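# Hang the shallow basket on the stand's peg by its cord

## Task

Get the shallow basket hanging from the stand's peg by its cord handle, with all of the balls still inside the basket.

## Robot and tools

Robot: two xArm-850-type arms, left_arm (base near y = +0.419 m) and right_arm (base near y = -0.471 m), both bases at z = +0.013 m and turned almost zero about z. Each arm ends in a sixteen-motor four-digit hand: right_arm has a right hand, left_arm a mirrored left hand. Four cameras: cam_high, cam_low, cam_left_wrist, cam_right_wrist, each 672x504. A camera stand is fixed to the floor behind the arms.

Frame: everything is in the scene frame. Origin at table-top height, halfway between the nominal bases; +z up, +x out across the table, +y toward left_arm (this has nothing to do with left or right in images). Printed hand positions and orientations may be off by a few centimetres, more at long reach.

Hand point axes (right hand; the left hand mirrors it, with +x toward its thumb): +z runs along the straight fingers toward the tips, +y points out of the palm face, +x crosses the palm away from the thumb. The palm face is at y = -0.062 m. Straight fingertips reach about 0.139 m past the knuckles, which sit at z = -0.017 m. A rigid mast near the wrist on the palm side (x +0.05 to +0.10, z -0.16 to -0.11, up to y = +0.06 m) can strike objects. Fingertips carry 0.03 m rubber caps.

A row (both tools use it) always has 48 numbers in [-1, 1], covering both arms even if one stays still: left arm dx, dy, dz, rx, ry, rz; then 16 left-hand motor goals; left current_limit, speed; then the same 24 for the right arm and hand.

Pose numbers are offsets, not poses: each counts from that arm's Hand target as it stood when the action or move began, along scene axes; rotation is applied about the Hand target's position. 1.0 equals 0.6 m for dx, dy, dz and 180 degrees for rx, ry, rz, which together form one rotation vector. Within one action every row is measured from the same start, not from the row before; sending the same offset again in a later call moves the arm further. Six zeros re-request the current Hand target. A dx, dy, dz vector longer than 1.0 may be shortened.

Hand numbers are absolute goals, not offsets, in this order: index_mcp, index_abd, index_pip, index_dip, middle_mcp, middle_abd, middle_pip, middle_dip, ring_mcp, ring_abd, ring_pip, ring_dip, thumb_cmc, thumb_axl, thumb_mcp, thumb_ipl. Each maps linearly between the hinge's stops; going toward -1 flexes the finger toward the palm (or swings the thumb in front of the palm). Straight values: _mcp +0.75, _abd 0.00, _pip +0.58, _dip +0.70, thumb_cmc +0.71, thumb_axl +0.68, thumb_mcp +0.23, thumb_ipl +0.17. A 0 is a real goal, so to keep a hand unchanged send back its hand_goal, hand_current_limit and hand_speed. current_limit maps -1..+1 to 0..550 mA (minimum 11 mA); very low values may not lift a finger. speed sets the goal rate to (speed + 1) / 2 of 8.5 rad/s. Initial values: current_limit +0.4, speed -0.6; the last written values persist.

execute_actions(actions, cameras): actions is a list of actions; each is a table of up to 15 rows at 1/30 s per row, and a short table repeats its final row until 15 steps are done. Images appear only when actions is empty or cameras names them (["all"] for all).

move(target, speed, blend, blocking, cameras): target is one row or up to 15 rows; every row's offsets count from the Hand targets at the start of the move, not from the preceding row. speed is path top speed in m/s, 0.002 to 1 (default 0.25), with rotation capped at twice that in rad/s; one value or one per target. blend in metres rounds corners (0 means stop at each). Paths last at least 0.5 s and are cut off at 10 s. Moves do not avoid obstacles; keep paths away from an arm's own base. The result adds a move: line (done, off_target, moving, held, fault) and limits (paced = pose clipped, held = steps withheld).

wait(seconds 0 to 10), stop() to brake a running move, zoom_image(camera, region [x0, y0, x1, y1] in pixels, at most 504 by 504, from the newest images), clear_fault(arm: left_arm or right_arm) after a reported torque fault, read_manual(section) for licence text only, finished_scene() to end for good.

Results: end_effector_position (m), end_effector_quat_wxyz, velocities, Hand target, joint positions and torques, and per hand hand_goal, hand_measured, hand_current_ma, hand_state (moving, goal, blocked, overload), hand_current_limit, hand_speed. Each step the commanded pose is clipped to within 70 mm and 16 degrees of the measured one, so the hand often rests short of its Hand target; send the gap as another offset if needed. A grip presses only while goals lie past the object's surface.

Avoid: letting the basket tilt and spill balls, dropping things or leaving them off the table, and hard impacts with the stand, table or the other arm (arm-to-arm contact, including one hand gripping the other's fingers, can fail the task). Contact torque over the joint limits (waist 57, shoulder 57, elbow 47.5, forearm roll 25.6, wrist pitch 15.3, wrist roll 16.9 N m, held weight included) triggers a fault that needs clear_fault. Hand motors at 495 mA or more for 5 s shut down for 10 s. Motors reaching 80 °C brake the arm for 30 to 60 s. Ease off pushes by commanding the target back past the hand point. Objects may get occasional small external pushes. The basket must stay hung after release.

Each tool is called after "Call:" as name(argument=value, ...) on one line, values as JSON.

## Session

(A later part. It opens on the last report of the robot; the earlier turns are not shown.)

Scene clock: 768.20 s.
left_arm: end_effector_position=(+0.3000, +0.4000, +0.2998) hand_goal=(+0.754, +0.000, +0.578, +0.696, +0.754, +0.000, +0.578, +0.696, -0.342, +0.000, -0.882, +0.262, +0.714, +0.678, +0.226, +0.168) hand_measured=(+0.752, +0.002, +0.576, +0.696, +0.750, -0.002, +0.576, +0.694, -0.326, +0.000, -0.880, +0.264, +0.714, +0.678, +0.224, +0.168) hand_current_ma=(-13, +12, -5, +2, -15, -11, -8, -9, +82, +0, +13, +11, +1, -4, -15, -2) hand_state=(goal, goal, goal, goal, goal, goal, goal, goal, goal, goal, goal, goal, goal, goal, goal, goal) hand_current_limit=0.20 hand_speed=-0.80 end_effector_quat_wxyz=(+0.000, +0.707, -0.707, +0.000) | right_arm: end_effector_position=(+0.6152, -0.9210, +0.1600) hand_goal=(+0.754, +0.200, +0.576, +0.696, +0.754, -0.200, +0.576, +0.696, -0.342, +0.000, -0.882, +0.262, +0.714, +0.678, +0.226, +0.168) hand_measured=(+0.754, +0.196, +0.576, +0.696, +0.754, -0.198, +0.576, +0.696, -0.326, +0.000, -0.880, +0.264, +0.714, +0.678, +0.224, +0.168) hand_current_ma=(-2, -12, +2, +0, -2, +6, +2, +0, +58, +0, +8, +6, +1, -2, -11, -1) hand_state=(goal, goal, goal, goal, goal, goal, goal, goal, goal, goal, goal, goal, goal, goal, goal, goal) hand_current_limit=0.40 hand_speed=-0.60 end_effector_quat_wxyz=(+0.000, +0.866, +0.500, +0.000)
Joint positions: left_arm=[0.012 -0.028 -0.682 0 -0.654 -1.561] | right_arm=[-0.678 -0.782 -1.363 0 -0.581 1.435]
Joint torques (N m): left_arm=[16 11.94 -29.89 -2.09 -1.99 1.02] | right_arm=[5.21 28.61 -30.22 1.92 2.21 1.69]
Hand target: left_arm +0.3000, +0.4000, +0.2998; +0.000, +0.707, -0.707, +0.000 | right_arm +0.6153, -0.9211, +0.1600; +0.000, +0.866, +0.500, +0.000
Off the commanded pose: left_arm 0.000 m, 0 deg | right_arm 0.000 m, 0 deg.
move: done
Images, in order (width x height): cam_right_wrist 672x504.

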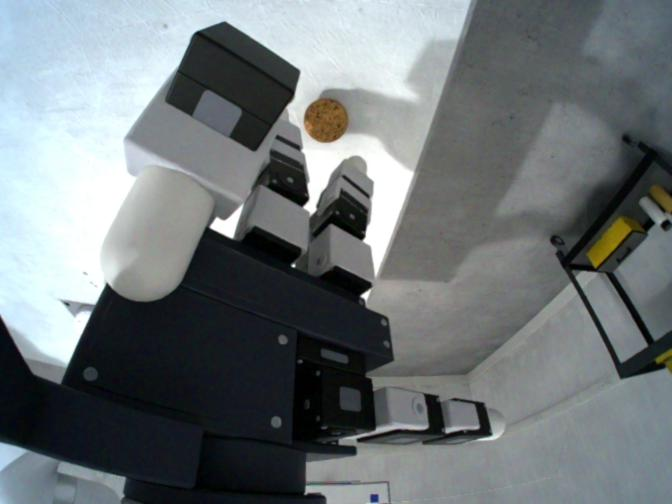

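Call:
move(target=[[0,0,0,0,0,0,0.754,0,0.577,0.696,0.754,0,0.577,0.696,-0.342,0,-0.883,0.261,0.714,0.678,0.226,0.168,0.2,-0.8,0.005,-0.003,-0.0367,0,0,0,0.754,0.2,0.576,0.696,0.754,-0.2,0.576,0.696,-0.342,0,-0.883,0.261,0.714,0.678,0.226,0.168,0.4,-0.6]], speed=0.06, cameras=["cam_right_wrist"])

Call:
zoom_image(camera="cam_right_wrist", region=[250, 80, 410, 220])

Scene clock: 785.43 s.
left_arm: end_effector_position=(+0.3000, +0.4000, +0.2998) hand_goal=(+0.754, +0.000, +0.578, +0.696, +0.754, +0.000, +0.578, +0.696, -0.342, +0.000, -0.882, +0.262, +0.714, +0.678, +0.226, +0.168) hand_measured=(+0.752, +0.002, +0.576, +0.696, +0.750, -0.002, +0.576, +0.694, -0.326, +0.000, -0.880, +0.264, +0.714, +0.678, +0.224, +0.168) hand_current_ma=(-13, +12, -5, +2, -15, -11, -8, -9, +82, +0, +13, +11, +1, -4, -15, -2) hand_state=(goal, goal, goal, goal, goal, goal, goal, goal, goal, goal, goal, goal, goal, goal, goal, goal) hand_current_limit=0.20 hand_speed=-0.80 end_effector_quat_wxyz=(+0.000, +0.707, -0.707, +0.000) | right_arm: end_effector_position=(+0.6183, -0.9229, +0.1380) hand_goal=(+0.754, +0.200, +0.576, +0.696, +0.754, -0.200, +0.576, +0.696, -0.342, +0.000, -0.882, +0.262, +0.714, +0.678, +0.226, +0.168) hand_measured=(+0.754, +0.196, +0.576, +0.696, +0.754, -0.198, +0.576, +0.696, -0.326, +0.000, -0.880, +0.264, +0.714, +0.678, +0.224, +0.168) hand_current_ma=(-2, -12, +2, +0, -2, +6, +2, +0, +58, +0, +8, +6, +1, -2, -11, -1) hand_state=(goal, goal, goal, goal, goal, goal, goal, goal, goal, goal, goal, goal, goal, goal, goal, goal) hand_current_limit=0.40 hand_speed=-0.60 end_effector_quat_wxyz=(+0.000, +0.866, +0.500, +0.000)
Joint positions: left_arm=[0.012 -0.028 -0.682 0 -0.654 -1.561] | right_arm=[-0.677 -0.824 -1.377 0 -0.552 1.436]
Joint torques (N m): left_arm=[14.35 10.26 -29.24 -1.99 -1.06 0.78] | right_arm=[4.9 30.21 -29.14 1.3 2.18 1.66]
Hand target: left_arm +0.3000, +0.4000, +0.2998; +0.000, +0.707, -0.707, +0.000 | right_arm +0.6183, -0.9229, +0.1380; +0.000, +0.866, +0.500, +0.000
Off the commanded pose: left_arm 0.000 m, 0 deg | right_arm 0.000 m, 0 deg.
move: done
Images, in order (width x height): cam_right_wrist 672x504.

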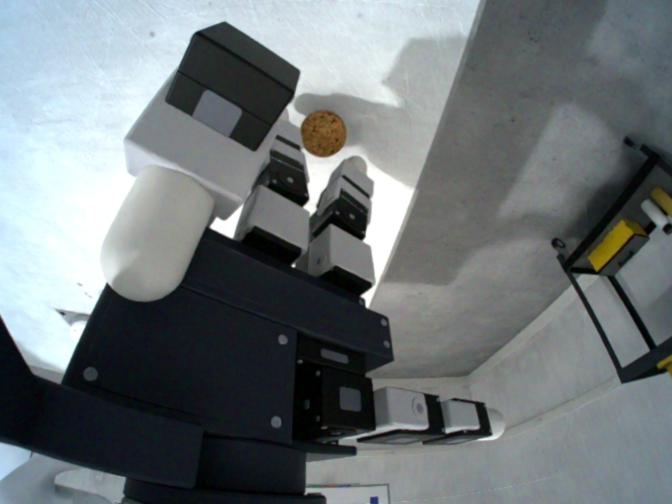

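Scaled by 3.150 from the camera's 672x504 image, which has a finer 960x720 frame.

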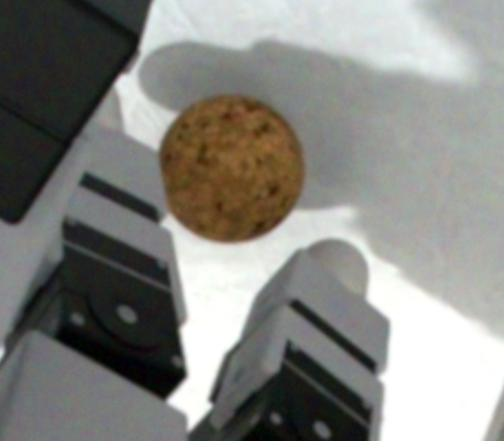

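Call:
move(target=[[0,0,0,0,0,0,0.754,0,0.577,0.696,0.754,0,0.577,0.696,-0.342,0,-0.883,0.261,0.714,0.678,0.226,0.168,0.2,-0.8,0.008,-0.0047,-0.0133,0,0,0,0.754,0.2,0.576,0.696,0.754,-0.2,0.576,0.696,-0.342,0,-0.883,0.261,0.714,0.678,0.226,0.168,0.4,-0.6],[0,0,0,0,0,0,0.754,0,0.577,0.696,0.754,0,0.577,0.696,-0.342,0,-0.883,0.261,0.714,0.678,0.226,0.168,0.2,-0.8,0.008,-0.0047,-0.0133,0,0,0,0.754,-0.04,0.576,0.696,0.754,0.04,0.576,0.696,-0.342,0,-0.883,0.261,0.714,0.678,0.226,0.168,0.0,-0.92]], speed=0.05, cameras=["cam_right_wrist"])

Call:
zoom_image(camera="cam_right_wrist", region=[250, 80, 410, 220])

Scene clock: 797.50 s.
left_arm: end_effector_position=(+0.3000, +0.4000, +0.2998) hand_goal=(+0.754, +0.000, +0.578, +0.696, +0.754, +0.000, +0.578, +0.696, -0.342, +0.000, -0.882, +0.262, +0.714, +0.678, +0.226, +0.168) hand_measured=(+0.752, +0.002, +0.576, +0.696, +0.750, -0.002, +0.576, +0.694, -0.326, +0.000, -0.880, +0.264, +0.714, +0.678, +0.224, +0.168) hand_current_ma=(-13, +12, -5, +2, -15, -11, -8, -9, +82, +0, +13, +11, +1, -4, -15, -2) hand_state=(goal, goal, goal, goal, goal, goal, goal, goal, goal, goal, goal, goal, goal, goal, goal, goal) hand_current_limit=0.20 hand_speed=-0.80 end_effector_quat_wxyz=(+0.000, +0.707, -0.707, +0.000) | right_arm: end_effector_position=(+0.6231, -0.9257, +0.1300) hand_goal=(+0.754, -0.040, +0.576, +0.696, +0.754, +0.040, +0.576, +0.696, -0.342, +0.000, -0.882, +0.262, +0.714, +0.678, +0.226, +0.168) hand_measured=(+0.754, +0.076, +0.576, +0.696, +0.754, -0.080, +0.576, +0.696, -0.326, +0.000, -0.880, +0.264, +0.714, +0.678, +0.224, +0.168) hand_current_ma=(-2, +275, +2, +0, -2, -275, +2, +0, +58, +0, +8, +6, +1, -2, -11, -1) hand_state=(goal, moving, goal, goal, goal, blocked, goal, goal, goal, goal, goal, goal, goal, goal, goal, goal) hand_current_limit=0.00 hand_speed=-0.92 end_effector_quat_wxyz=(+0.000, +0.866, +0.500, +0.000)
Joint positions: left_arm=[0.012 -0.028 -0.682 0 -0.654 -1.561] | right_arm=[-0.676 -0.848 -1.398 0 -0.549 1.437]
Joint torques (N m): left_arm=[16.14 11.8 -29.06 -2.45 -0.47 0.97] | right_arm=[5.08 29.47 -29.33 2.43 2.09 1.59]
Hand target: left_arm +0.3000, +0.4000, +0.2998; +0.000, +0.707, -0.707, +0.000 | right_arm +0.6231, -0.9257, +0.1300; +0.000, +0.866, +0.500, +0.000
Off the commanded pose: left_arm 0.000 m, 0 deg | right_arm 0.000 m, 0 deg.
move: done
Images, in order (width x height): cam_right_wrist 672x504.

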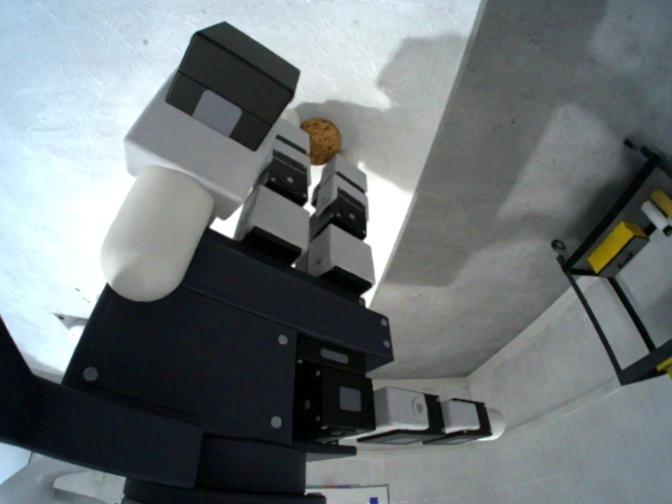

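Scaled by 3.150 from the camera's 672x504 image, which has a finer 960x720 frame.

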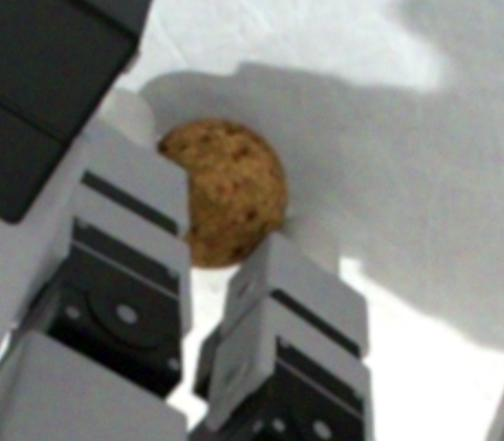

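Call:
move(target=[[0,0,0,0,0,0,0.754,0,0.577,0.696,0.754,0,0.577,0.696,-0.342,0,-0.883,0.261,0.714,0.678,0.226,0.168,0.2,-0.8,0,0,0.05,0,0,0,0.754,-0.04,0.576,0.696,0.754,0.04,0.576,0.696,-0.342,0,-0.883,0.261,0.714,0.678,0.226,0.168,0.0,-0.92]], speed=0.05, cameras=["cam_right_wrist"])

Call:
zoom_image(camera="cam_right_wrist", region=[250, 80, 410, 220])

Scene clock: 800.87 s.
left_arm: end_effector_position=(+0.3000, +0.4000, +0.2998) hand_goal=(+0.754, +0.000, +0.578, +0.696, +0.754, +0.000, +0.578, +0.696, -0.342, +0.000, -0.882, +0.262, +0.714, +0.678, +0.226, +0.168) hand_measured=(+0.752, +0.002, +0.576, +0.696, +0.750, -0.002, +0.576, +0.694, -0.326, +0.000, -0.880, +0.264, +0.714, +0.678, +0.224, +0.168) hand_current_ma=(-13, +12, -5, +2, -15, -11, -8, -9, +82, +0, +13, +11, +1, -4, -15, -2) hand_state=(goal, goal, goal, goal, goal, goal, goal, goal, goal, goal, goal, goal, goal, goal, goal, goal) hand_current_limit=0.20 hand_speed=-0.80 end_effector_quat_wxyz=(+0.000, +0.707, -0.707, +0.000) | right_arm: end_effector_position=(+0.6231, -0.9257, +0.1600) hand_goal=(+0.754, -0.040, +0.576, +0.696, +0.754, +0.040, +0.576, +0.696, -0.342, +0.000, -0.882, +0.262, +0.714, +0.678, +0.226, +0.168) hand_measured=(+0.754, +0.076, +0.576, +0.696, +0.754, -0.080, +0.576, +0.696, -0.326, +0.000, -0.880, +0.264, +0.714, +0.678, +0.224, +0.168) hand_current_ma=(-2, +275, +2, +0, -2, -275, +2, +0, +58, +0, +8, +6, +1, -2, -11, -1) hand_state=(goal, blocked, goal, goal, goal, blocked, goal, goal, goal, goal, goal, goal, goal, goal, goal, goal) hand_current_limit=0.00 hand_speed=-0.92 end_effector_quat_wxyz=(+0.000, +0.866, +0.500, +0.000)
Joint positions: left_arm=[0.012 -0.028 -0.682 0 -0.654 -1.561] | right_arm=[-0.676 -0.8 -1.396 0 -0.595 1.437]
Joint torques (N m): left_arm=[15.21 11.82 -28.53 -2.01 0.13 1.11] | right_arm=[3.45 45.17 -15.6 1.03 -1.61 1.64]
Hand target: left_arm +0.3000, +0.4000, +0.2998; +0.000, +0.707, -0.707, +0.000 | right_arm +0.6231, -0.9257, +0.1600; +0.000, +0.866, +0.500, +0.000
Off the commanded pose: left_arm 0.000 m, 0 deg | right_arm 0.000 m, 0 deg.
move: done
Images, in order (width x height): cam_right_wrist 672x504.

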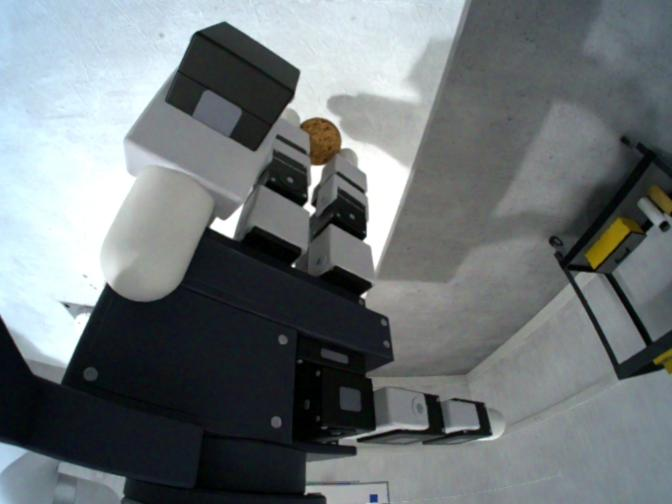

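Scaled by 3.150 from the camera's 672x504 image, which has a finer 960x720 frame.

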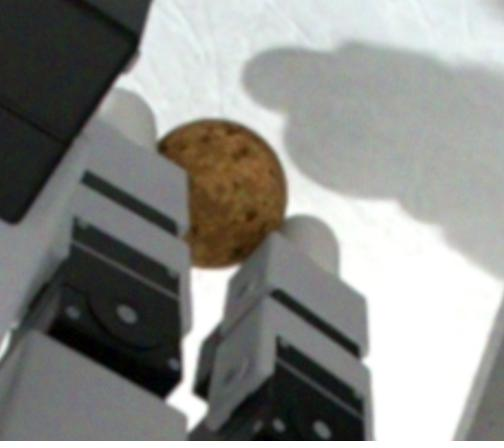

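Call:
move(target=[[0,0,0,0,0,0,0.754,0,0.577,0.696,0.754,0,0.577,0.696,-0.342,0,-0.883,0.261,0.714,0.678,0.226,0.168,0.2,-0.8,0,0,0.2,0,0,0,0.754,-0.04,0.576,0.696,0.754,0.04,0.576,0.696,-0.342,0,-0.883,0.261,0.714,0.678,0.226,0.168,0.0,-0.92],[0,0,0,0,0,0,0.754,0,0.577,0.696,0.754,0,0.577,0.696,-0.342,0,-0.883,0.261,0.714,0.678,0.226,0.168,0.2,-0.8,-0.4385,0.8262,0.26,0,0,-0.4167,0.754,-0.04,0.576,0.696,0.754,0.04,0.576,0.696,-0.342,0,-0.883,0.261,0.714,0.678,0.226,0.168,0.0,-0.92]], speed=0.2, blend=[0.05,0], cameras=["cam_right_wrist"])

Scene clock: 825.30 s.
left_arm: end_effector_position=(+0.3000, +0.4000, +0.2998) hand_goal=(+0.754, +0.000, +0.578, +0.696, +0.754, +0.000, +0.578, +0.696, -0.342, +0.000, -0.882, +0.262, +0.714, +0.678, +0.226, +0.168) hand_measured=(+0.752, +0.002, +0.576, +0.696, +0.750, -0.002, +0.576, +0.694, -0.326, +0.000, -0.880, +0.264, +0.714, +0.678, +0.224, +0.168) hand_current_ma=(-13, +12, -5, +2, -15, -11, -8, -9, +82, +0, +13, +11, +1, -4, -15, -2) hand_state=(goal, goal, goal, goal, goal, goal, goal, goal, goal, goal, goal, goal, goal, goal, goal, goal) hand_current_limit=0.20 hand_speed=-0.80 end_effector_quat_wxyz=(+0.000, +0.707, -0.707, +0.000) | right_arm: end_effector_position=(+0.3599, -0.4300, +0.3160) hand_goal=(+0.754, -0.040, +0.576, +0.696, +0.754, +0.040, +0.576, +0.696, -0.342, +0.000, -0.882, +0.262, +0.714, +0.678, +0.226, +0.168) hand_measured=(+0.754, +0.076, +0.576, +0.696, +0.754, -0.080, +0.576, +0.696, -0.326, +0.000, -0.880, +0.264, +0.714, +0.678, +0.222, +0.168) hand_current_ma=(-2, +275, +2, +0, -2, -275, +2, +0, +58, +0, +8, +6, +1, -2, -12, -1) hand_state=(goal, blocked, goal, goal, goal, blocked, goal, goal, goal, goal, goal, goal, goal, goal, goal, goal) hand_current_limit=0.00 hand_speed=-0.92 end_effector_quat_wxyz=(+0.000, +0.991, -0.130, +0.000)
Joint positions: left_arm=[0.012 -0.028 -0.682 0 -0.654 -1.561] | right_arm=[0.301 0.043 -0.654 -0.001 -0.697 3.725]
Joint torques (N m): left_arm=[16.23 12.02 -28.48 -2.24 1.47 0.98] | right_arm=[5.55 19.49 -31.17 -0.46 -1.77 1.67]
Hand target: left_arm +0.3000, +0.4000, +0.2998; +0.000, +0.707, -0.707, +0.000 | right_arm +0.3600, -0.4300, +0.3160; +0.000, +0.991, -0.130, +0.000
Off the commanded pose: left_arm 0.000 m, 0 deg | right_arm 0.000 m, 0 deg.
move: done
Images, in order (width x height): cam_right_wrist 672x504.

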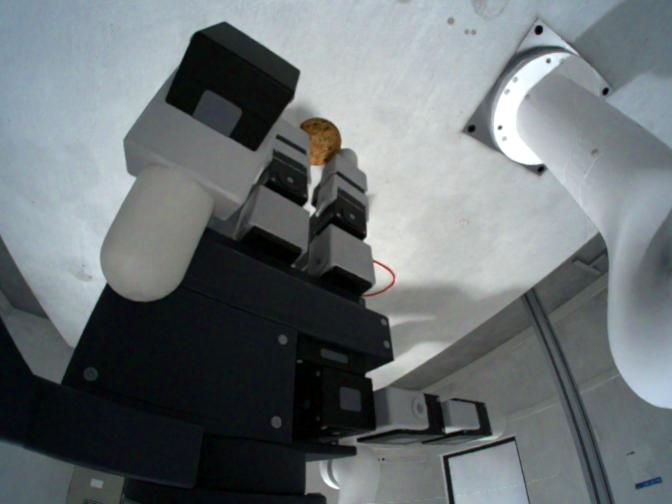

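Call:
move(target=[[0,0,0,0,0,0,0.754,0,0.577,0.696,0.754,0,0.577,0.696,-0.342,0,-0.883,0.261,0.714,0.678,0.226,0.168,0.2,-0.8,-0.41,0.8133,-0.0267,0,0,-0.4167,0.754,-0.04,0.576,0.696,0.754,0.04,0.576,0.696,-0.342,0,-0.883,0.261,0.714,0.678,0.226,0.168,0.0,-0.92]], speed=0.2, cameras=["all"])

Scene clock: 837.07 s.
left_arm: end_effector_position=(+0.3000, +0.4000, +0.2998) hand_goal=(+0.754, +0.000, +0.578, +0.696, +0.754, +0.000, +0.578, +0.696, -0.342, +0.000, -0.882, +0.262, +0.714, +0.678, +0.226, +0.168) hand_measured=(+0.752, +0.002, +0.576, +0.696, +0.750, -0.002, +0.576, +0.694, -0.326, +0.000, -0.880, +0.264, +0.714, +0.678, +0.224, +0.168) hand_current_ma=(-13, +12, -5, +2, -15, -11, -8, -9, +82, +0, +13, +11, +1, -4, -15, -2) hand_state=(goal, goal, goal, goal, goal, goal, goal, goal, goal, goal, goal, goal, goal, goal, goal, goal) hand_current_limit=0.20 hand_speed=-0.80 end_effector_quat_wxyz=(+0.000, +0.707, -0.707, +0.000) | right_arm: end_effector_position=(+0.1760, -0.0919, +0.3074) hand_goal=(+0.754, -0.040, +0.576, +0.696, +0.754, +0.040, +0.576, +0.696, -0.342, +0.000, -0.882, +0.262, +0.714, +0.678, +0.226, +0.168) hand_measured=(+0.770, +0.064, +0.580, +0.698, +0.742, -0.076, +0.572, +0.694, -0.328, +0.000, -0.880, +0.264, +0.714, +0.678, +0.222, +0.168) hand_current_ma=(+63, +275, +14, +3, -43, -275, -15, -3, +54, +0, +7, +6, +1, -2, -14, -1) hand_state=(goal, blocked, goal, goal, goal, blocked, goal, goal, goal, goal, goal, goal, goal, goal, goal, goal) hand_current_limit=0.00 hand_speed=-0.92 end_effector_quat_wxyz=(+0.035, +0.822, -0.569, +0.002)
Joint positions: left_arm=[0.012 -0.028 -0.682 0 -0.654 -1.561] | right_arm=[1.048 -0.187 -0.867 0.005 -0.75 5.417]
Joint torques (N m): left_arm=[17.32 12.92 -28.79 -2.39 2.3 0.92] | right_arm=[5.44 26.46 -31.04 2.66 -1.48 -1.85]
Hand target: left_arm +0.3000, +0.4000, +0.2998; +0.000, +0.707, -0.707, +0.000 | right_arm +0.1760, -0.0919, +0.3074; +0.035, +0.822, -0.569, +0.002 (not the last commanded pose)
Off the commanded pose: left_arm 0.000 m, 0 deg | right_arm 0.162 m, 21 deg.
TORQUE FAULT: the external load on joint 5 (wrist pitch) of the right arm reached its load limit, and that arm stopped. The contact can be on any part of that arm beyond that joint, not only on its tool. A torque fault puts only its own arm into a fault stop. That arm's remaining commands of this call were not run. The hold on joint 5 (wrist pitch) of that arm was moved back by the arm itself, up to 3 degrees, as the stop began. That arm is still stopped at the end of this call. While its stop runs, that arm, its gripper or tool too, takes no new command.
CLEAR FAULT: the right arm stays stopped (state 4) until you call clear_fault(arm="right_arm").
End effector pose when the fault began: right_arm: position (+0.1816, -0.0820, +0.3048), quat_wxyz (+0.008, +0.823, -0.568, -0.001)
Joint positions when the fault began: right_arm=[1.048 -0.186 -0.867 0.006 -0.697 5.412]
move: fault (right_arm)

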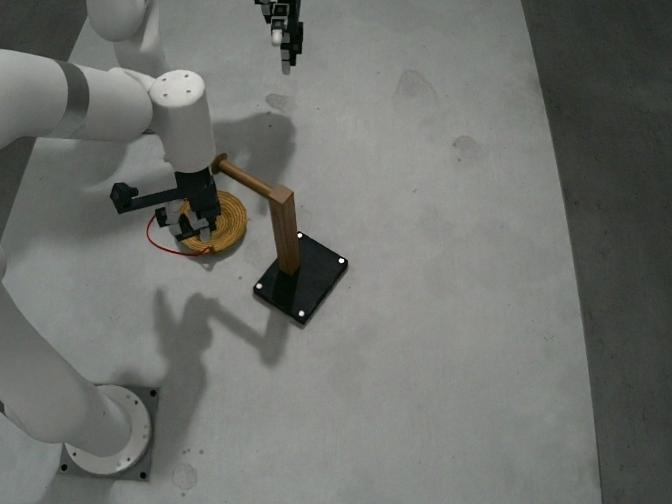

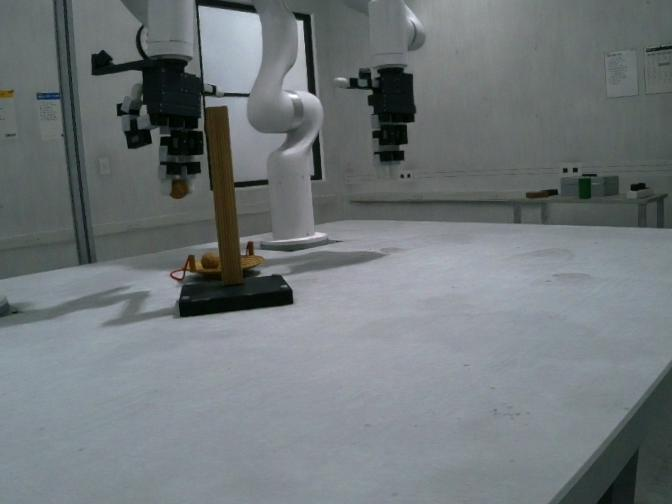

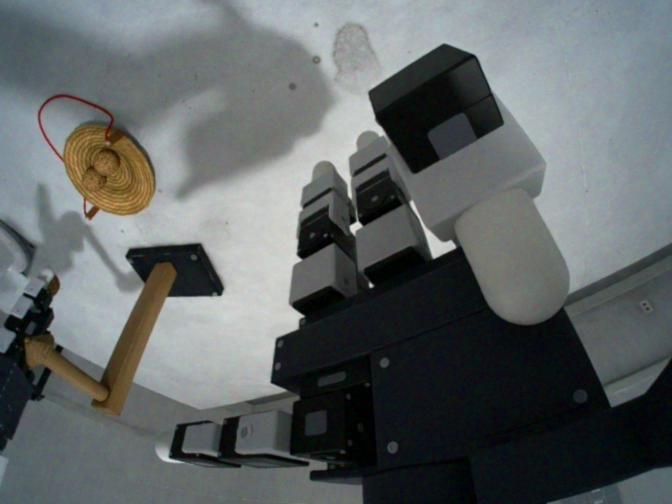

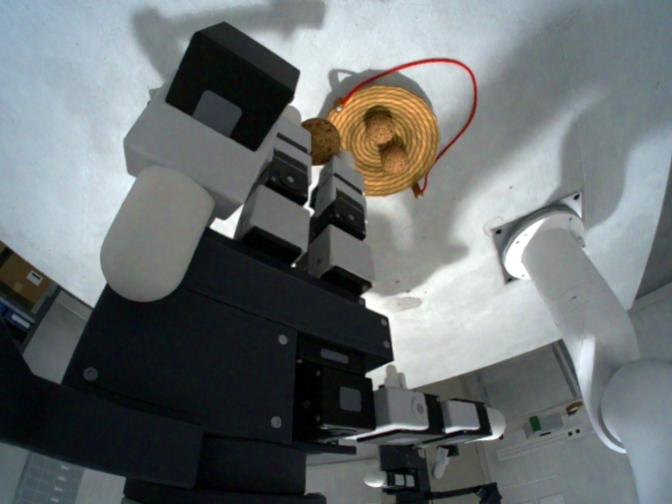

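Call:
clear_fault(arm="right_arm")

Call:
move(target=[[0,0,0,0,0,0,0.754,0,0.577,0.696,0.754,0,0.577,0.696,-0.342,0,-0.883,0.261,0.714,0.678,0.226,0.168,0.2,-0.8,-0.133,-0.03,0.0,0,0,0,0.754,-0.04,0.576,0.696,0.754,0.04,0.576,0.696,-0.342,0,-0.883,0.261,0.714,0.678,0.226,0.168,0.0,-0.92]], speed=0.06, cameras=["cam_right_wrist","cam_high"])

Scene clock: 852.30 s.
left_arm: end_effector_position=(+0.3000, +0.4000, +0.2998) hand_goal=(+0.754, +0.000, +0.578, +0.696, +0.754, +0.000, +0.578, +0.696, -0.342, +0.000, -0.882, +0.262, +0.714, +0.678, +0.226, +0.168) hand_measured=(+0.752, +0.002, +0.576, +0.696, +0.750, -0.002, +0.576, +0.694, -0.326, +0.000, -0.880, +0.264, +0.714, +0.678, +0.224, +0.168) hand_current_ma=(-13, +12, -5, +2, -15, -11, -8, -9, +82, +0, +13, +11, +1, -4, -15, -2) hand_state=(goal, goal, goal, goal, goal, goal, goal, goal, goal, goal, goal, goal, goal, goal, goal, goal) hand_current_limit=0.20 hand_speed=-0.80 end_effector_quat_wxyz=(+0.000, +0.707, -0.707, +0.000) | right_arm: end_effector_position=(+0.1760, -0.0919, +0.3074) hand_goal=(+0.754, -0.040, +0.576, +0.696, +0.754, +0.040, +0.576, +0.696, -0.342, +0.000, -0.882, +0.262, +0.714, +0.678, +0.226, +0.168) hand_measured=(+0.770, +0.064, +0.580, +0.698, +0.742, -0.076, +0.572, +0.694, -0.328, +0.000, -0.880, +0.264, +0.714, +0.678, +0.222, +0.168) hand_current_ma=(+62, +275, +14, +3, -43, -275, -15, -3, +54, +0, +7, +6, +1, -2, -14, -1) hand_state=(goal, blocked, goal, goal, goal, blocked, goal, goal, goal, goal, goal, goal, goal, goal, goal, goal) hand_current_limit=0.00 hand_speed=-0.92 end_effector_quat_wxyz=(+0.035, +0.822, -0.569, +0.002)
Joint positions: left_arm=[0.012 -0.028 -0.682 0 -0.654 -1.561] | right_arm=[1.048 -0.187 -0.867 0.005 -0.75 5.417]
Joint torques (N m): left_arm=[14.34 11.2 -27.94 -2.09 2.27 1.08] | right_arm=[5.87 26.19 -30.64 2.45 -1.48 -1.72]
Hand target: left_arm +0.3000, +0.4000, +0.2998; +0.000, +0.707, -0.707, +0.000 | right_arm +0.1760, -0.0919, +0.3074; +0.035, +0.822, -0.569, +0.002 (not the last commanded pose)
Off the commanded pose: left_arm 0.000 m, 0 deg | right_arm 0.162 m, 21 deg.
TORQUE FAULT, CONTINUED: the right arm's stop, for the torque fault of joint 5 (wrist pitch) that an earlier result reported, is over. The call counts as one of the actions that you can send in this scene. The hold on joint 5 (wrist pitch) of that arm was moved back by the arm itself, up to 3 degrees, as the stop began. That arm's target is now where it stood when the stop ended, not its last command. That arm keeps its grip as last carried out and accepts commands again: back off and push less far.
CLEAR FAULT: your call cleared the right arm's torque fault. If a joint's load stays at its limit, that arm stops again at once.

Scene clock: 854.00 s.
left_arm: end_effector_position=(+0.3000, +0.4000, +0.2998) hand_goal=(+0.754, +0.000, +0.578, +0.696, +0.754, +0.000, +0.578, +0.696, -0.342, +0.000, -0.882, +0.262, +0.714, +0.678, +0.226, +0.168) hand_measured=(+0.752, +0.002, +0.576, +0.696, +0.750, -0.002, +0.576, +0.694, -0.326, +0.000, -0.880, +0.264, +0.714, +0.678, +0.224, +0.168) hand_current_ma=(-13, +12, -5, +2, -15, -11, -8, -9, +82, +0, +13, +11, +1, -4, -15, -2) hand_state=(goal, goal, goal, goal, goal, goal, goal, goal, goal, goal, goal, goal, goal, goal, goal, goal) hand_current_limit=0.20 hand_speed=-0.80 end_effector_quat_wxyz=(+0.000, +0.707, -0.707, +0.000) | right_arm: end_effector_position=(+0.0962, -0.1099, +0.3074) hand_goal=(+0.754, -0.040, +0.576, +0.696, +0.754, +0.040, +0.576, +0.696, -0.342, +0.000, -0.882, +0.262, +0.714, +0.678, +0.226, +0.168) hand_measured=(+0.770, +0.064, +0.580, +0.698, +0.742, -0.076, +0.572, +0.694, -0.328, +0.000, -0.880, +0.264, +0.714, +0.678, +0.222, +0.168) hand_current_ma=(+58, +275, +14, +3, -43, -275, -15, -3, +54, +0, +7, +6, +1, -2, -14, -1) hand_state=(goal, blocked, goal, goal, goal, blocked, goal, goal, goal, goal, goal, goal, goal, goal, goal, goal) hand_current_limit=0.00 hand_speed=-0.92 end_effector_quat_wxyz=(+0.035, +0.822, -0.569, +0.002)
Joint positions: left_arm=[0.012 -0.028 -0.682 0 -0.654 -1.561] | right_arm=[1.199 -0.068 -0.733 0.021 -0.733 5.555]
Joint torques (N m): left_arm=[16.56 11.37 -27.94 -2.3 2.39 1] | right_arm=[5.54 24.66 -16.37 2.3 1.91 1.64]
Hand target: left_arm +0.3000, +0.4000, +0.2998; +0.000, +0.707, -0.707, +0.000 | right_arm +0.0962, -0.1099, +0.3074; +0.035, +0.822, -0.569, +0.002
Off the commanded pose: left_arm 0.000 m, 0 deg | right_arm 0.000 m, 0 deg.
move: done
Images, in order (width x height): cam_high 672x504, cam_right_wrist 672x504.

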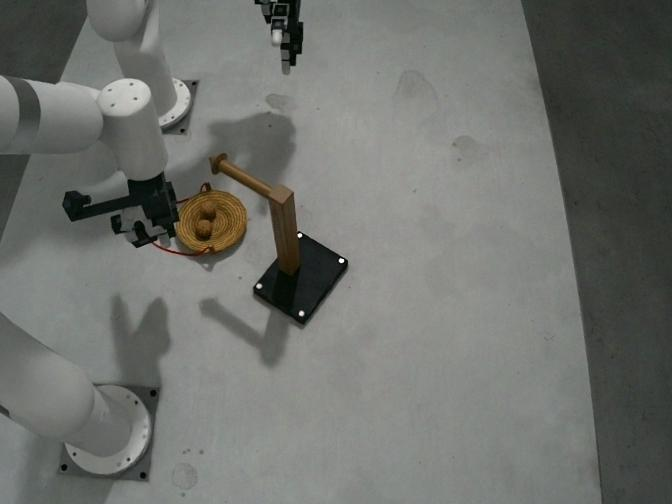

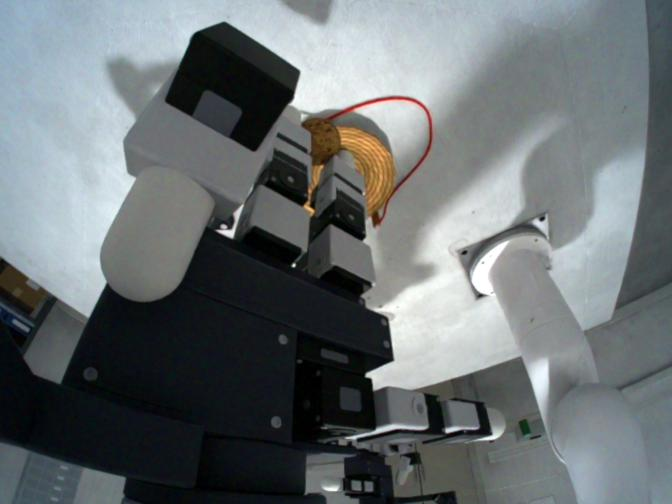

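Call:
move(target=[[0,0,0,0,0,0,0.754,0,0.577,0.696,0.754,0,0.577,0.696,-0.342,0,-0.883,0.261,0.714,0.678,0.226,0.168,0.2,-0.8,0.0007,0.19,-0.0957,0.019,-0.0117,0,0.754,-0.04,0.576,0.696,0.754,0.04,0.576,0.696,-0.342,0,-0.883,0.261,0.714,0.678,0.226,0.168,0.0,-0.92]], speed=0.08, cameras=["cam_right_wrist","cam_high","cam_low"])

Call:
zoom_image(camera="cam_right_wrist", region=[250, 40, 490, 240])

Scene clock: 877.50 s.
left_arm: end_effector_position=(+0.3000, +0.4000, +0.2998) hand_goal=(+0.754, +0.000, +0.578, +0.696, +0.754, +0.000, +0.578, +0.696, -0.342, +0.000, -0.882, +0.262, +0.714, +0.678, +0.226, +0.168) hand_measured=(+0.752, +0.002, +0.576, +0.696, +0.750, -0.002, +0.576, +0.694, -0.326, +0.000, -0.880, +0.264, +0.714, +0.678, +0.224, +0.168) hand_current_ma=(-13, +12, -5, +2, -15, -11, -8, -9, +82, +0, +13, +11, +1, -4, -15, -2) hand_state=(goal, goal, goal, goal, goal, goal, goal, goal, goal, goal, goal, goal, goal, goal, goal, goal) hand_current_limit=0.20 hand_speed=-0.80 end_effector_quat_wxyz=(+0.000, +0.707, -0.707, +0.000) | right_arm: end_effector_position=(+0.0966, +0.0041, +0.2500) hand_goal=(+0.754, -0.040, +0.576, +0.696, +0.754, +0.040, +0.576, +0.696, -0.342, +0.000, -0.882, +0.262, +0.714, +0.678, +0.226, +0.168) hand_measured=(+0.768, +0.064, +0.580, +0.698, +0.742, -0.076, +0.572, +0.694, -0.328, +0.000, -0.880, +0.264, +0.714, +0.678, +0.222, +0.168) hand_current_ma=(+54, +275, +14, +3, -43, -275, -15, -3, +54, +0, +7, +6, +1, -2, -14, -1) hand_state=(goal, blocked, goal, goal, goal, blocked, goal, goal, goal, goal, goal, goal, goal, goal, goal, goal) hand_current_limit=0.00 hand_speed=-0.92 end_effector_quat_wxyz=(+0.000, +0.822, -0.569, +0.000)
Joint positions: left_arm=[0.012 -0.028 -0.682 0 -0.654 -1.561] | right_arm=[1.283 -0.367 -0.956 0 -0.589 5.655]
Joint torques (N m): left_arm=[16.29 12.02 -27.43 -1.49 2.33 0.99] | right_arm=[5.8 18.57 -29.78 -0.45 2 1.6]
Hand target: left_arm +0.3000, +0.4000, +0.2998; +0.000, +0.707, -0.707, +0.000 | right_arm +0.0966, +0.0041, +0.2500; +0.000, +0.822, -0.569, +0.000
Off the commanded pose: left_arm 0.000 m, 0 deg | right_arm 0.000 m, 0 deg.
move: done
Images, in order (width x height): cam_high 672x504, cam_low 672x504, cam_right_wrist 672x504.

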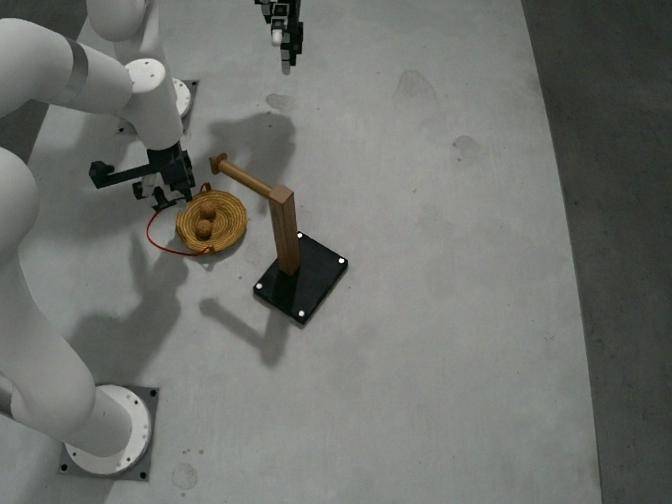

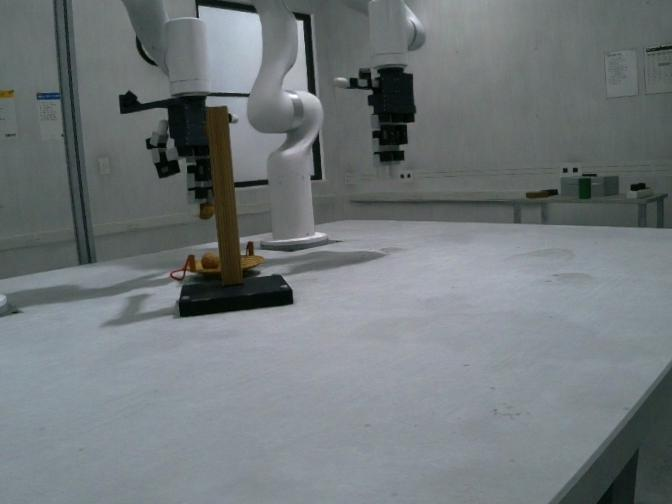

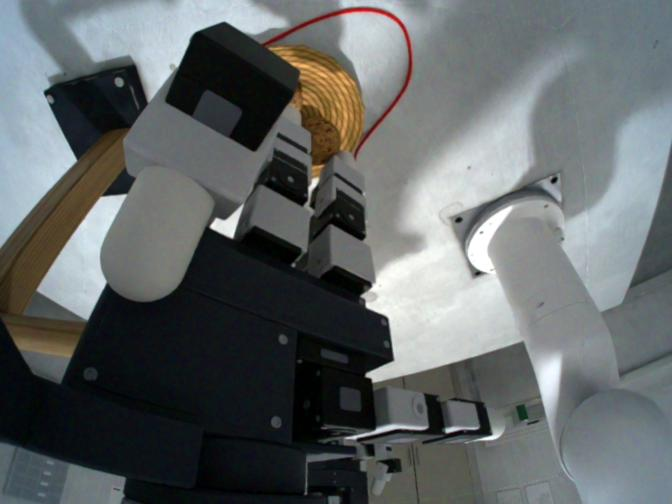

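Scaled by 2.100 from the camera's 672x504 image, which has a finer 960x720 frame.

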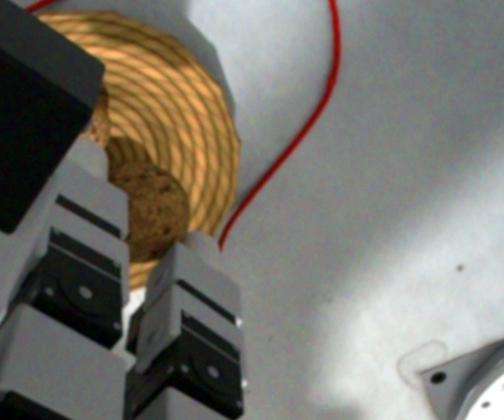

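Call:
zoom_image(camera="cam_high", region=[80, 130, 280, 270])

Call:
zoom_image(camera="cam_low", region=[150, 120, 300, 300])

Scaled by 2.520 from the camera's 672x504 image, which has a finer 960x720 frame.

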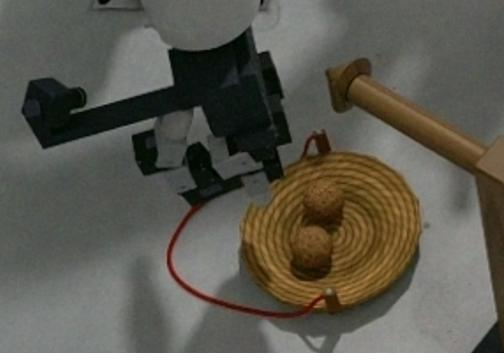

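Scaled by 2.800 from the camera's 672x504 image, which has a finer 960x720 frame.

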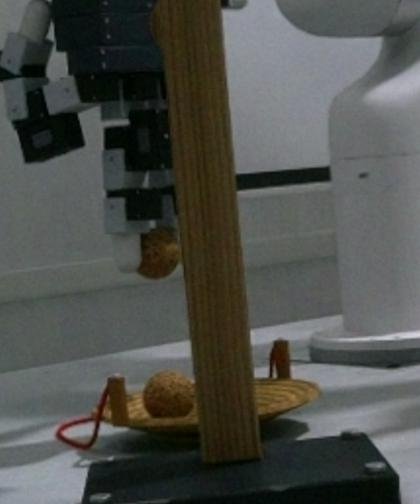

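Call:
move(target=[[0,0,0,0,0,0,0.754,0,0.577,0.696,0.754,0,0.577,0.696,-0.342,0,-0.883,0.261,0.714,0.678,0.226,0.168,0.2,-0.8,-0.031,0.0598,-0.1,0,0,-0.1144,0.754,-0.04,0.576,0.696,0.754,0.04,0.576,0.696,-0.342,0,-0.883,0.261,0.714,0.678,0.226,0.168,0.0,-0.92]], speed=0.1, cameras=["cam_right_wrist","cam_high","cam_low"])

Call:
zoom_image(camera="cam_right_wrist", region=[230, 40, 430, 220])

Call:
zoom_image(camera="cam_high", region=[120, 150, 260, 270])

Scene clock: 916.70 s.
left_arm: end_effector_position=(+0.3000, +0.4000, +0.2998) hand_goal=(+0.754, +0.000, +0.578, +0.696, +0.754, +0.000, +0.578, +0.696, -0.342, +0.000, -0.882, +0.262, +0.714, +0.678, +0.226, +0.168) hand_measured=(+0.752, +0.002, +0.576, +0.696, +0.750, -0.002, +0.576, +0.694, -0.326, +0.000, -0.880, +0.264, +0.714, +0.678, +0.224, +0.168) hand_current_ma=(-13, +12, -5, +2, -15, -11, -8, -9, +82, +0, +13, +11, +1, -4, -15, -2) hand_state=(goal, goal, goal, goal, goal, goal, goal, goal, goal, goal, goal, goal, goal, goal, goal, goal) hand_current_limit=0.20 hand_speed=-0.80 end_effector_quat_wxyz=(+0.000, +0.707, -0.707, +0.000) | right_arm: end_effector_position=(+0.0780, +0.0400, +0.1900) hand_goal=(+0.754, -0.040, +0.576, +0.696, +0.754, +0.040, +0.576, +0.696, -0.342, +0.000, -0.882, +0.262, +0.714, +0.678, +0.226, +0.168) hand_measured=(+0.768, +0.064, +0.580, +0.698, +0.742, -0.076, +0.572, +0.694, -0.328, +0.000, -0.880, +0.264, +0.714, +0.678, +0.222, +0.168) hand_current_ma=(+53, +275, +14, +3, -43, -275, -15, -3, +54, +0, +7, +6, +1, -2, -14, -1) hand_state=(goal, blocked, goal, goal, goal, blocked, goal, goal, goal, goal, goal, goal, goal, goal, goal, goal) hand_current_limit=0.00 hand_speed=-0.92 end_effector_quat_wxyz=(+0.000, +0.707, -0.707, +0.000)
Joint positions: left_arm=[0.012 -0.028 -0.682 0 -0.654 -1.561] | right_arm=[1.326 -0.469 -0.931 -0.001 -0.461 6.058]
Joint torques (N m): left_arm=[15.64 13.46 -27.93 -1.79 2.28 0.87] | right_arm=[4.77 19.74 -13.74 -0.47 2.11 1.68]
Hand target: left_arm +0.3000, +0.4000, +0.2998; +0.000, +0.707, -0.707, +0.000 | right_arm +0.0780, +0.0400, +0.1900; +0.000, +0.707, -0.707, +0.000
Off the commanded pose: left_arm 0.000 m, 0 deg | right_arm 0.000 m, 0 deg.
move: done
Images, in order (width x height): cam_high 672x504, cam_low 672x504, cam_right_wrist 672x504.

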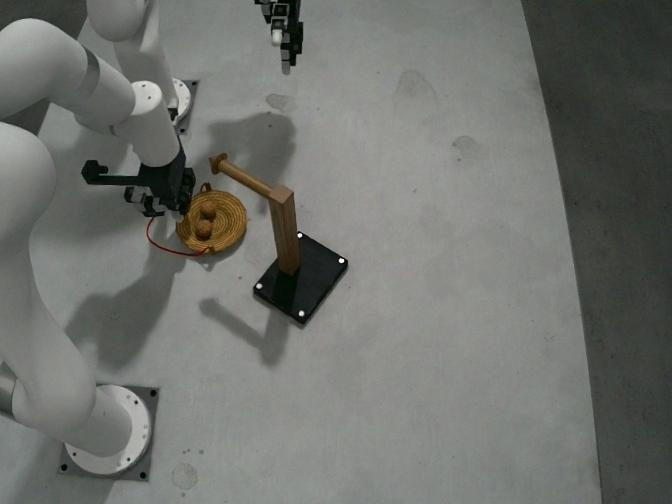

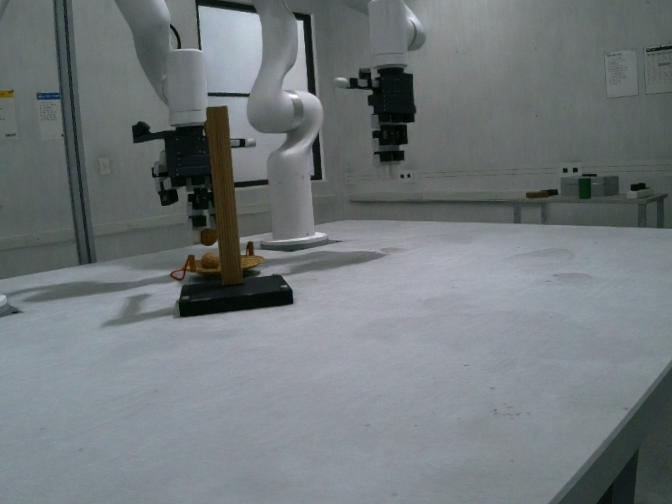

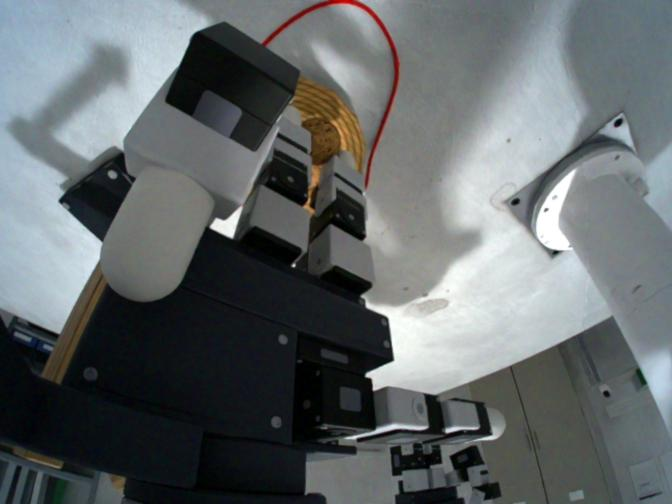

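Scaled by 2.520 from the camera's 672x504 image, which has a finer 960x720 frame.

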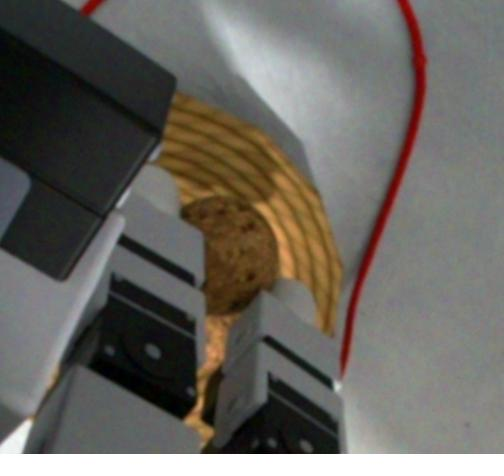

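Scaled by 3.600 from the camera's 672x504 image, which has a finer 960x720 frame.

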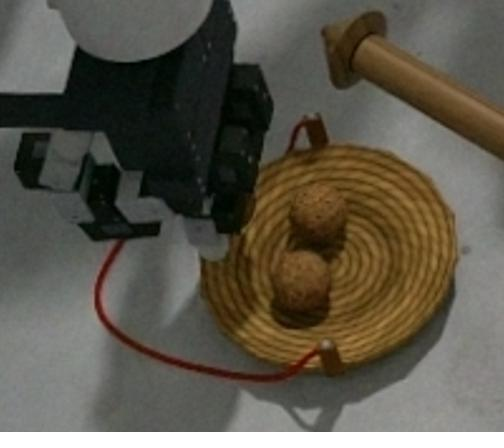

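Call:
move(target=[[0,0,0,0,0,0,0.754,0,0.577,0.696,0.754,0,0.577,0.696,-0.342,0,-0.883,0.261,0.714,0.678,0.226,0.168,0.2,-0.8,0,0,-0.0717,0,0,0,0.754,-0.04,0.576,0.696,0.754,0.04,0.576,0.696,-0.342,0,-0.883,0.261,0.714,0.678,0.226,0.168,0.0,-0.92]], speed=0.05, cameras=["cam_right_wrist","cam_high","cam_low"])

Call:
zoom_image(camera="cam_right_wrist", region=[230, 40, 430, 220])

Call:
zoom_image(camera="cam_high", region=[120, 150, 260, 270])

Call:
zoom_image(camera="cam_low", region=[150, 200, 290, 300])

Scene clock: 925.30 s.
left_arm: end_effector_position=(+0.3000, +0.4000, +0.2998) hand_goal=(+0.754, +0.000, +0.578, +0.696, +0.754, +0.000, +0.578, +0.696, -0.342, +0.000, -0.882, +0.262, +0.714, +0.678, +0.226, +0.168) hand_measured=(+0.752, +0.002, +0.576, +0.696, +0.750, -0.002, +0.576, +0.694, -0.326, +0.000, -0.880, +0.264, +0.714, +0.678, +0.224, +0.168) hand_current_ma=(-13, +12, -5, +2, -15, -11, -8, -9, +82, +0, +13, +11, +1, -4, -15, -2) hand_state=(goal, goal, goal, goal, goal, goal, goal, goal, goal, goal, goal, goal, goal, goal, goal, goal) hand_current_limit=0.20 hand_speed=-0.80 end_effector_quat_wxyz=(+0.000, +0.707, -0.707, +0.000) | right_arm: end_effector_position=(+0.0780, +0.0399, +0.1469) hand_goal=(+0.754, -0.040, +0.576, +0.696, +0.754, +0.040, +0.576, +0.696, -0.342, +0.000, -0.882, +0.262, +0.714, +0.678, +0.226, +0.168) hand_measured=(+0.760, +0.064, +0.580, +0.696, +0.742, -0.078, +0.572, +0.694, -0.328, +0.000, -0.880, +0.264, +0.714, +0.678, +0.222, +0.168) hand_current_ma=(+19, +275, +14, +3, -43, -275, -16, -3, +54, +0, +7, +6, +1, -2, -14, -1) hand_state=(moving, blocked, goal, goal, goal, blocked, goal, goal, goal, goal, goal, goal, goal, goal, goal, goal) hand_current_limit=0.00 hand_speed=-0.92 end_effector_quat_wxyz=(+0.000, +0.707, -0.707, +0.000)
Joint positions: left_arm=[0.012 -0.028 -0.682 0 -0.654 -1.561] | right_arm=[1.326 -0.553 -0.928 -0.001 -0.374 6.058]
Joint torques (N m): left_arm=[15.08 12.39 -28.15 -2.41 2.39 0.78] | right_arm=[4.83 20.46 -25.55 0.04 2.03 1.51]
Hand target: left_arm +0.3000, +0.4000, +0.2998; +0.000, +0.707, -0.707, +0.000 | right_arm +0.0780, +0.0400, +0.1470; +0.000, +0.707, -0.707, +0.000
Off the commanded pose: left_arm 0.000 m, 0 deg | right_arm 0.000 m, 0 deg.
move: done
Images, in order (width x height): cam_high 672x504, cam_low 672x504, cam_right_wrist 672x504.

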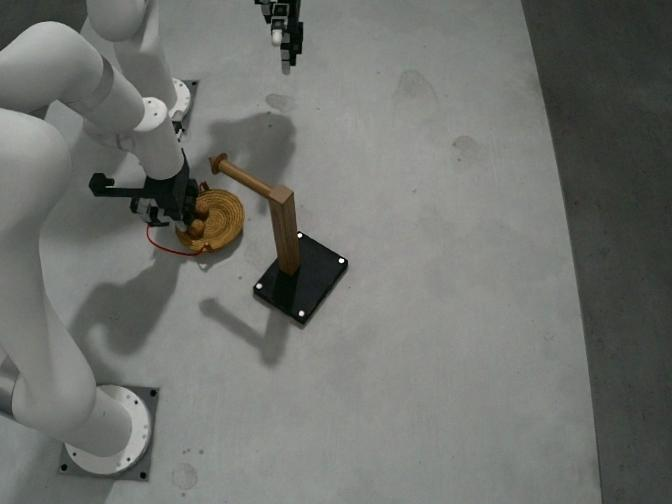

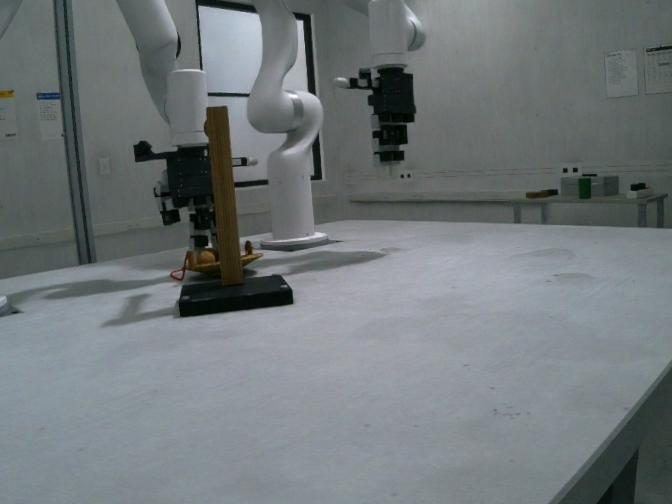

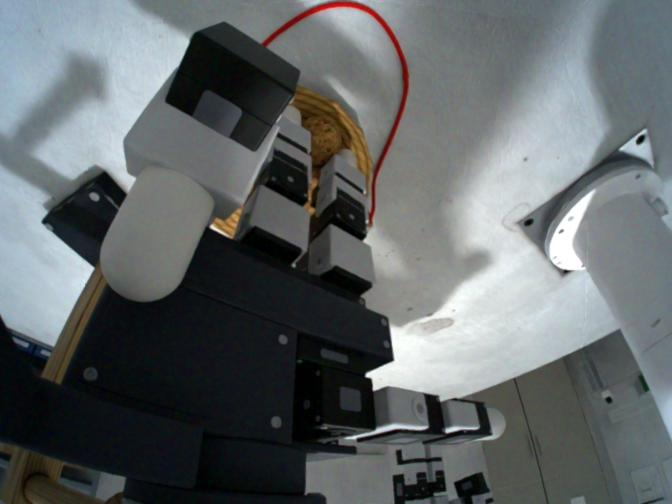

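Scaled by 2.520 from the camera's 672x504 image, which has a finer 960x720 frame.

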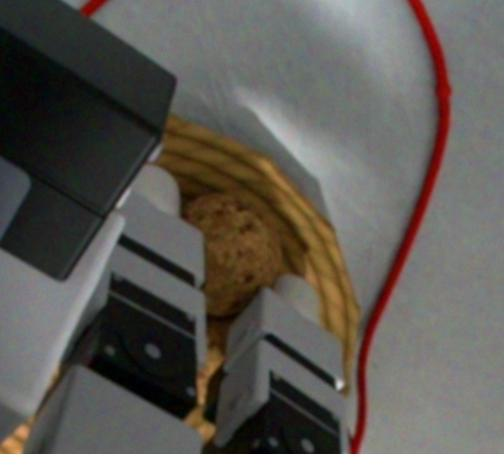

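Scaled by 3.600 from the camera's 672x504 image, which has a finer 960x720 frame.

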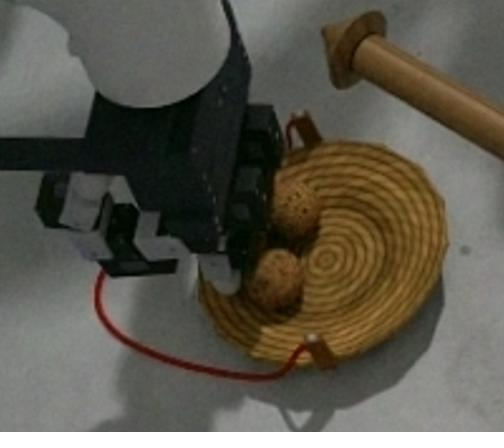

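Scaled by 3.600 from the camera's 672x504 image, which has a finer 960x720 frame.

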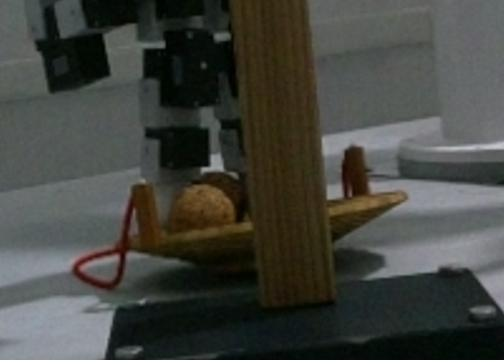

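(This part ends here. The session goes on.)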